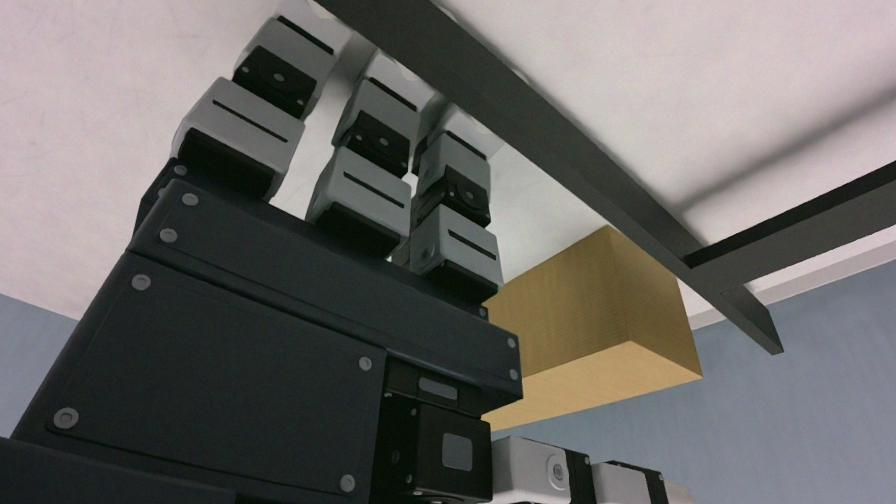

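>>> move(arm2={"target": [0.325, 0.048, 0.835, 0, 1, 0, 0], "speed": 0.06}, arm3={"target": [-0.625, 0.055, 0.825, 0, 1, 0, 0], "speed": 0.06}, arm5={"target": [-1.172, -0.042, 0.826, 0, 0, 1, 0], "speed": 0.06}, arm6={"target": [-0.58, -0.05, 0.837, 0, 0, 1, 0], "speed": 0.06}, arm8={"target": [1.2, -0.055, 0.828, 0, 0, 1, 0], "speed": 0.06}, cameras=["arm2_cam_wrist", "arm3_cam_wrist", "arm5_cam_wrist", "arm6_cam_wrist", "arm8_cam_wrist"])

Scene clock: 42.67 s.
Joint torques (N m): arm1=[1.26 1.61 8.38 1.98 0 0] | arm2=[0.85 -14.27 16.4 1.44 0.02 0.06] | arm3=[3.6 -16.85 13.16 1.52 -0.72 0.1] | arm4=[-1.67 0.62 8.25 2.67 0.14 -0.11] | arm5=[-1.67 -11.81 13.03 2.5 0.23 -0.05] | arm6=[-1.08 -13.86 15.77 1.62 0.57 -0.18] | arm7=[2.08 -6.89 7.35 0.23 0.35 0.11] | arm8=[-0.09 -12.86 16.61 1.21 0.03 0.06]
Motor temperatures (°C): arm1=[33 33 45 29 30 30] | arm2=[34 37 43 32 29 33] | arm3=[34 36 43 30 33 31] | arm4=[32 36 45 32 28 31] | arm5=[31 32 47 28 31 28] | arm6=[29 32 40 29 30 30] | arm7=[35 35 36 30 33 29] | arm8=[33 36 48 30 28 29]
Heat: arm1: hottest joint3_rad 45 °C; arm2: hottest joint3_rad 43 °C; arm3: hottest joint3_rad 43 °C; arm4: hottest joint3_rad 45 °C; arm5: hottest joint3_rad 47 °C; arm6: hottest joint3_rad 40 °C; arm7: hottest joint3_rad 36 °C; arm8: hottest joint3_rad 48 °C.
move: arm2 off_target; arm3 off_target; arm5 off_target; arm6 off_target; arm8 off_target
Joint velocities: within noise
arm1, arm4, arm7: as last shown
arm2.joint_positions: joint1_rad=-0.142 joint2_rad=+1.783 joint3_rad=+1.343 joint4_rad=-1.238 joint5_rad=+0.003 joint6_rad=-0.160 hand_index_mcp=+0.823 hand_index_abd=+0.001 hand_index_pip=+0.438 hand_index_dip=-0.516 hand_middle_mcp=+0.824 hand_middle_abd=+0.003 hand_middle_pip=+0.440 hand_middle_dip=-0.513 hand_ring_mcp=+0.824 hand_ring_abd=+0.003 hand_ring_pip=+0.444 hand_ring_dip=-0.512 hand_thumb_cmc=+0.715 hand_thumb_axl=+0.677 hand_thumb_mcp=+0.223 hand_thumb_ipl=+0.168 hand_current_limit=+0.750 hand_speed=-0.600
arm2.joint_status: not commanded
arm2.hand_state: goal,goal,goal,goal,blocked,goal,goal,goal,blocked,goal,goal,goal,goal,goal,goal,goal
arm2.index_mcp_current_ma: 35
arm2.index_abd_current_ma: 1
arm2.index_pip_current_ma: 1
arm2.index_dip_current_ma: -6
arm2.middle_mcp_current_ma: 37
arm2.middle_abd_current_ma: 2
arm2.middle_pip_current_ma: 4
arm2.middle_dip_current_ma: -3
arm2.ring_mcp_current_ma: 38
arm2.ring_abd_current_ma: 2
arm2.ring_pip_current_ma: 9
arm2.ring_dip_current_ma: -1
arm2.thumb_cmc_current_ma: 1
arm2.thumb_axl_current_ma: 0
arm2.thumb_mcp_current_ma: -3
arm2.thumb_ipl_current_ma: 0
arm2.hand_goal_index_mcp: 0.804
arm2.hand_goal_index_abd: 0.000
arm2.hand_goal_index_pip: 0.436
arm2.hand_goal_index_dip: -0.510
arm2.hand_goal_middle_mcp: 0.804
arm2.hand_goal_middle_abd: 0.000
arm2.hand_goal_middle_pip: 0.436
arm2.hand_goal_middle_dip: -0.510
arm2.hand_goal_ring_mcp: 0.804
arm2.hand_goal_ring_abd: 0.000
arm2.hand_goal_ring_pip: 0.436
arm2.hand_goal_ring_dip: -0.510
arm2.hand_goal_thumb_cmc: 0.714
arm2.hand_goal_thumb_axl: 0.678
arm2.hand_goal_thumb_mcp: 0.226
arm2.hand_goal_thumb_ipl: 0.168
arm2.hand: x=+0.3251 y=+0.0945 z=+0.8089 quat_wxyz=(-0.046, +0.999, -0.002, +0.007) (m; scene frame)
arm2.hand_target: x=+0.3259 y=+0.0523 z=+0.8369 quat_wxyz=(+0.000, +1.000, +0.000, +0.000) (m; scene frame)
arm2.hand_status: off_target (0.053 m and 5.4 deg from the pose sent, 0.058 m and 3.3 deg at the start)
arm3.joint_positions: joint1_rad=-0.400 joint2_rad=+1.887 joint3_rad=+1.371 joint4_rad=-1.154 joint5_rad=+0.032 joint6_rad=-0.396 hand_index_mcp=+0.842 hand_index_abd=-0.002 hand_index_pip=+0.440 hand_index_dip=-0.533 hand_middle_mcp=+0.830 hand_middle_abd=+0.000 hand_middle_pip=+0.451 hand_middle_dip=-0.505 hand_ring_mcp=+0.838 hand_ring_abd=+0.001 hand_ring_pip=+0.458 hand_ring_dip=-0.501 hand_thumb_cmc=+0.715 hand_thumb_axl=+0.677 hand_thumb_mcp=+0.223 hand_thumb_ipl=+0.168 hand_current_limit=+0.750 hand_speed=-0.600
arm3.joint_status: not commanded
arm3.hand_state: blocked,goal,goal,blocked,blocked,goal,goal,goal,blocked,goal,blocked,goal,goal,goal,goal,goal
arm3.index_mcp_current_ma: 46
arm3.index_abd_current_ma: 0
arm3.index_pip_current_ma: 1
arm3.index_dip_current_ma: -18
arm3.middle_mcp_current_ma: 25
arm3.middle_abd_current_ma: 0
arm3.middle_pip_current_ma: 9
arm3.middle_dip_current_ma: 1
arm3.ring_mcp_current_ma: 38
arm3.ring_abd_current_ma: 0
arm3.ring_pip_current_ma: 16
arm3.ring_dip_current_ma: 4
arm3.thumb_cmc_current_ma: 0
arm3.thumb_axl_current_ma: 0
arm3.thumb_mcp_current_ma: -1
arm3.thumb_ipl_current_ma: 0
arm3.hand_goal_index_mcp: 0.804
arm3.hand_goal_index_abd: 0.000
arm3.hand_goal_index_pip: 0.436
arm3.hand_goal_index_dip: -0.510
arm3.hand_goal_middle_mcp: 0.804
arm3.hand_goal_middle_abd: 0.000
arm3.hand_goal_middle_pip: 0.436
arm3.hand_goal_middle_dip: -0.510
arm3.hand_goal_ring_mcp: 0.804
arm3.hand_goal_ring_abd: 0.000
arm3.hand_goal_ring_pip: 0.436
arm3.hand_goal_ring_dip: -0.510
arm3.hand_goal_thumb_cmc: 0.714
arm3.hand_goal_thumb_axl: 0.678
arm3.hand_goal_thumb_mcp: 0.226
arm3.hand_goal_thumb_ipl: 0.168
arm3.hand: x=-0.6242 y=+0.1077 z=+0.8037 quat_wxyz=(-0.050, +0.999, -0.009, +0.011) (m; scene frame)
arm3.hand_target: x=-0.6226 y=+0.0595 z=+0.8276 quat_wxyz=(+0.000, +1.000, +0.001, +0.001) (m; scene frame)
arm3.hand_status: off_target (0.057 m and 6.0 deg from the pose sent, 0.063 m and 3.8 deg at the start)
arm5.joint_positions: joint1_rad=+0.118 joint2_rad=+1.819 joint3_rad=+1.258 joint4_rad=-1.112 joint5_rad=-0.012 joint6_rad=+0.070 hand_index_mcp=+0.832 hand_index_abd=+0.000 hand_index_pip=+0.447 hand_index_dip=-0.511 hand_middle_mcp=+0.829 hand_middle_abd=+0.000 hand_middle_pip=+0.442 hand_middle_dip=-0.513 hand_ring_mcp=+0.829 hand_ring_abd=+0.001 hand_ring_pip=+0.439 hand_ring_dip=-0.518 hand_thumb_cmc=+0.714 hand_thumb_axl=+0.677 hand_thumb_mcp=+0.224 hand_thumb_ipl=+0.168 hand_current_limit=+0.750 hand_speed=-0.600
arm5.joint_status: not commanded
arm5.hand_state: blocked,goal,goal,goal,blocked,goal,goal,goal,blocked,goal,goal,goal,goal,goal,goal,goal
arm5.index_mcp_current_ma: 62
arm5.index_abd_current_ma: 0
arm5.index_pip_current_ma: 16
arm5.index_dip_current_ma: 0
arm5.middle_mcp_current_ma: 54
arm5.middle_abd_current_ma: 0
arm5.middle_pip_current_ma: 7
arm5.middle_dip_current_ma: -3
arm5.ring_mcp_current_ma: 52
arm5.ring_abd_current_ma: 0
arm5.ring_pip_current_ma: 3
arm5.ring_dip_current_ma: -11
arm5.thumb_cmc_current_ma: 0
arm5.thumb_axl_current_ma: 0
arm5.thumb_mcp_current_ma: -3
arm5.thumb_ipl_current_ma: 0
arm5.hand_goal_index_mcp: 0.804
arm5.hand_goal_index_abd: 0.000
arm5.hand_goal_index_pip: 0.436
arm5.hand_goal_index_dip: -0.510
arm5.hand_goal_middle_mcp: 0.804
arm5.hand_goal_middle_abd: 0.000
arm5.hand_goal_middle_pip: 0.436
arm5.hand_goal_middle_dip: -0.510
arm5.hand_goal_ring_mcp: 0.804
arm5.hand_goal_ring_abd: 0.000
arm5.hand_goal_ring_pip: 0.436
arm5.hand_goal_ring_dip: -0.510
arm5.hand_goal_thumb_cmc: 0.714
arm5.hand_goal_thumb_axl: 0.678
arm5.hand_goal_thumb_mcp: 0.226
arm5.hand_goal_thumb_ipl: 0.168
arm5.hand: x=-1.1768 y=-0.0969 z=+0.8089 quat_wxyz=(+0.003, -0.003, +0.999, -0.052) (m; scene frame)
arm5.hand_target: x=-1.1714 y=-0.0473 z=+0.8293 quat_wxyz=(+0.001, +0.000, +1.000, +0.000) (m; scene frame)
arm5.hand_status: off_target (0.058 m and 6.0 deg from the pose sent, 0.063 m and 3.6 deg at the start)
arm6.joint_positions: joint1_rad=+0.273 joint2_rad=+1.868 joint3_rad=+1.319 joint4_rad=-1.150 joint5_rad=-0.008 joint6_rad=+0.300 hand_index_mcp=+0.842 hand_index_abd=+0.001 hand_index_pip=+0.456 hand_index_dip=-0.508 hand_middle_mcp=+0.849 hand_middle_abd=-0.001 hand_middle_pip=+0.446 hand_middle_dip=-0.519 hand_ring_mcp=-0.735 hand_ring_abd=+0.001 hand_ring_pip=+0.577 hand_ring_dip=+0.503 hand_thumb_cmc=+0.715 hand_thumb_axl=+0.677 hand_thumb_mcp=+0.224 hand_thumb_ipl=+0.168 hand_current_limit=+0.750 hand_speed=-0.600
arm6.joint_status: not commanded
arm6.hand_state: blocked,goal,blocked,goal,blocked,goal,goal,goal,goal,goal,overload,goal,goal,goal,goal,goal
arm6.index_mcp_current_ma: 116
arm6.index_abd_current_ma: 1
arm6.index_pip_current_ma: 47
arm6.index_dip_current_ma: 2
arm6.middle_mcp_current_ma: 140
arm6.middle_abd_current_ma: -1
arm6.middle_pip_current_ma: 19
arm6.middle_dip_current_ma: -18
arm6.ring_mcp_current_ma: 35
arm6.ring_abd_current_ma: 1
arm6.ring_pip_current_ma: 0
arm6.ring_dip_current_ma: 4
arm6.thumb_cmc_current_ma: 1
arm6.thumb_axl_current_ma: -1
arm6.thumb_mcp_current_ma: -5
arm6.thumb_ipl_current_ma: 0
arm6.hand_goal_index_mcp: 0.804
arm6.hand_goal_index_abd: 0.000
arm6.hand_goal_index_pip: 0.436
arm6.hand_goal_index_dip: -0.510
arm6.hand_goal_middle_mcp: 0.804
arm6.hand_goal_middle_abd: 0.000
arm6.hand_goal_middle_pip: 0.436
arm6.hand_goal_middle_dip: -0.510
arm6.hand_goal_ring_mcp: -0.750
arm6.hand_goal_ring_abd: 0.000
arm6.hand_goal_ring_pip: 0.576
arm6.hand_goal_ring_dip: 0.500
arm6.hand_goal_thumb_cmc: 0.714
arm6.hand_goal_thumb_axl: 0.678
arm6.hand_goal_thumb_mcp: 0.226
arm6.hand_goal_thumb_ipl: 0.168
arm6.hand: x=-0.5765 y=-0.1054 z=+0.8069 quat_wxyz=(+0.013, +0.000, +0.998, -0.057) (m; scene frame)
arm6.hand_target: x=-0.5783 y=-0.0553 z=+0.8404 quat_wxyz=(+0.001, +0.000, +1.000, +0.001) (m; scene frame)
arm6.hand_status: off_target (0.063 m and 6.7 deg from the pose sent, 0.069 m and 4.7 deg at the start)
arm8.joint_positions: joint1_rad=-0.044 joint2_rad=+1.835 joint3_rad=+1.181 joint4_rad=-1.025 joint5_rad=+0.014 joint6_rad=-0.005 hand_index_mcp=+0.836 hand_index_abd=+0.000 hand_index_pip=+0.445 hand_index_dip=-0.515 hand_middle_mcp=+0.830 hand_middle_abd=+0.001 hand_middle_pip=+0.442 hand_middle_dip=-0.513 hand_ring_mcp=+0.824 hand_ring_abd=+0.002 hand_ring_pip=+0.440 hand_ring_dip=-0.513 hand_thumb_cmc=+0.715 hand_thumb_axl=+0.677 hand_thumb_mcp=+0.223 hand_thumb_ipl=+0.168 hand_current_limit=+0.750 hand_speed=-0.600
arm8.joint_status: not commanded
arm8.hand_state: blocked,goal,goal,goal,blocked,goal,goal,goal,goal,goal,goal,goal,goal,goal,goal,goal
arm8.index_mcp_current_ma: 62
arm8.index_abd_current_ma: 0
arm8.index_pip_current_ma: 10
arm8.index_dip_current_ma: -4
arm8.middle_mcp_current_ma: 45
arm8.middle_abd_current_ma: 1
arm8.middle_pip_current_ma: 5
arm8.middle_dip_current_ma: -2
arm8.ring_mcp_current_ma: 32
arm8.ring_abd_current_ma: 1
arm8.ring_pip_current_ma: 3
arm8.ring_dip_current_ma: -2
arm8.thumb_cmc_current_ma: 1
arm8.thumb_axl_current_ma: 0
arm8.thumb_mcp_current_ma: -2
arm8.thumb_ipl_current_ma: 0
arm8.hand_goal_index_mcp: 0.804
arm8.hand_goal_index_abd: 0.000
arm8.hand_goal_index_pip: 0.436
arm8.hand_goal_index_dip: -0.510
arm8.hand_goal_middle_mcp: 0.804
arm8.hand_goal_middle_abd: 0.000
arm8.hand_goal_middle_pip: 0.436
arm8.hand_goal_middle_dip: -0.510
arm8.hand_goal_ring_mcp: 0.804
arm8.hand_goal_ring_abd: 0.000
arm8.hand_goal_ring_pip: 0.436
arm8.hand_goal_ring_dip: -0.510
arm8.hand_goal_thumb_cmc: 0.714
arm8.hand_goal_thumb_axl: 0.678
arm8.hand_goal_thumb_mcp: 0.226
arm8.hand_goal_thumb_ipl: 0.168
arm8.hand: x=+1.1938 y=-0.1102 z=+0.8084 quat_wxyz=(+0.001, -0.004, +0.999, -0.050) (m; scene frame)
arm8.hand_target: x=+1.2001 y=-0.0602 z=+0.8314 quat_wxyz=(+0.001, +0.000, +1.000, +0.000) (m; scene frame)
arm8.hand_status: off_target (0.059 m and 5.8 deg from the pose sent, 0.064 m and 3.5 deg at the start)
pictures: arm2_cam_wrist, arm3_cam_wrist, arm5_cam_wrist, arm6_cam_wrist, arm8_cam_wrist
Images, in order (width x height): arm2_cam_wrist 896x504, arm3_cam_wrist 896x504, arm5_cam_wrist 896x504, arm6_cam_wrist 896x504, arm8_cam_wrist 896x504.

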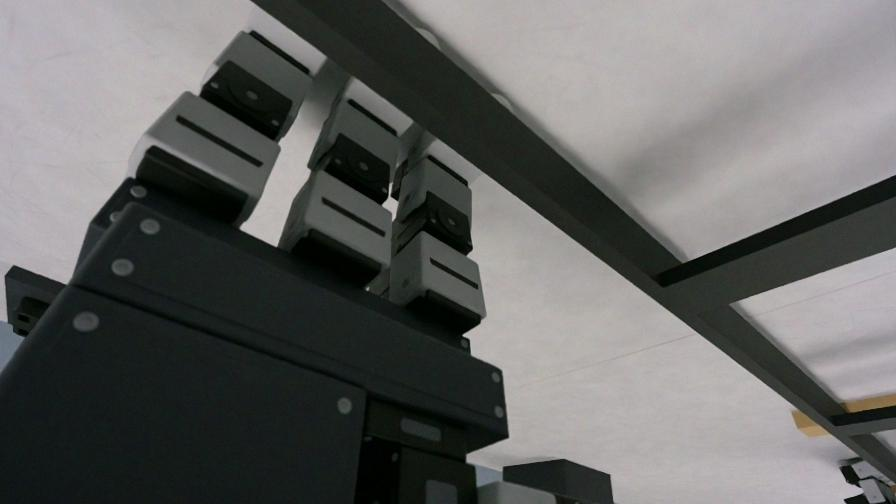

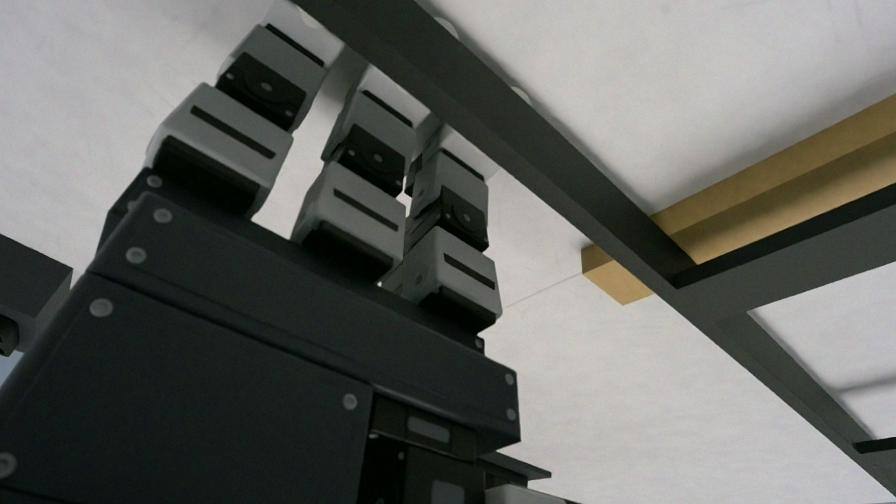

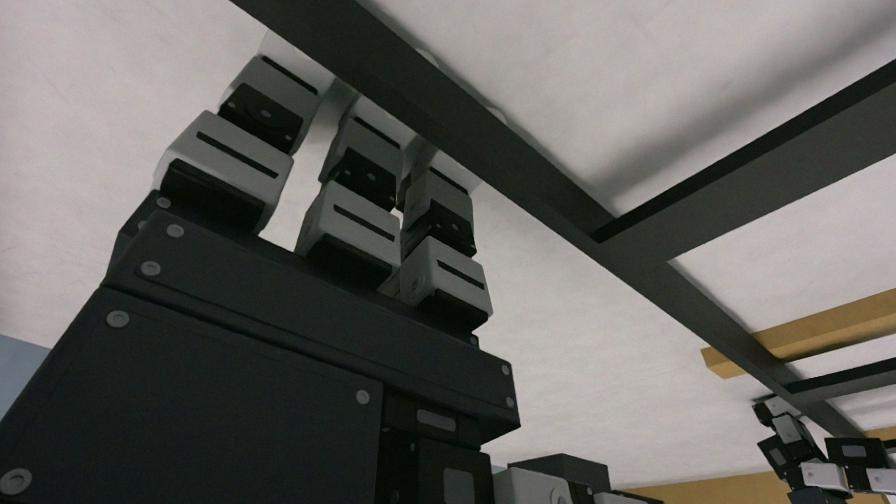

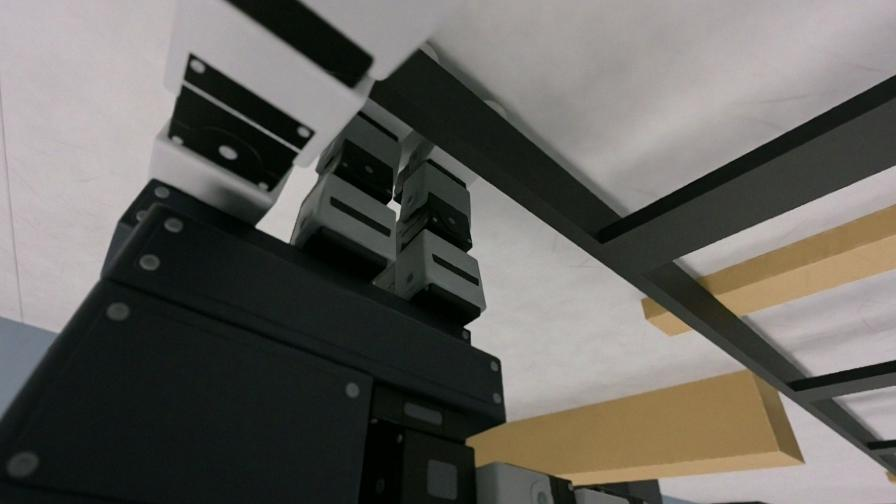

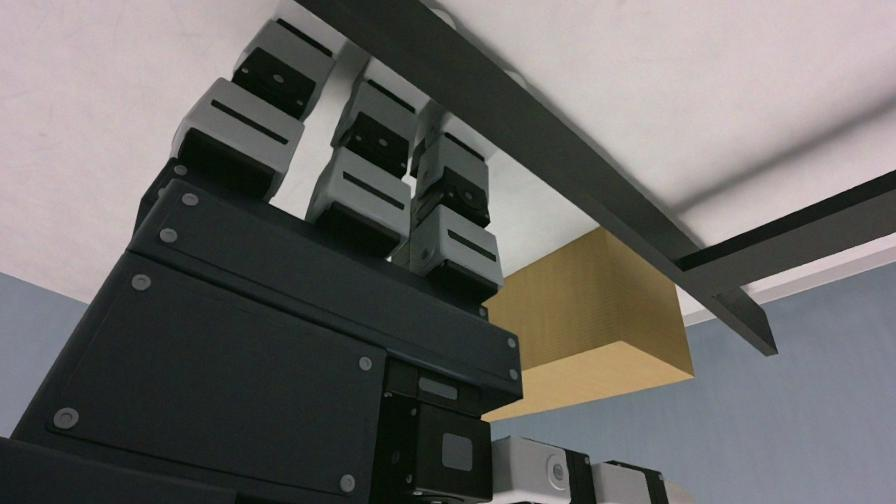

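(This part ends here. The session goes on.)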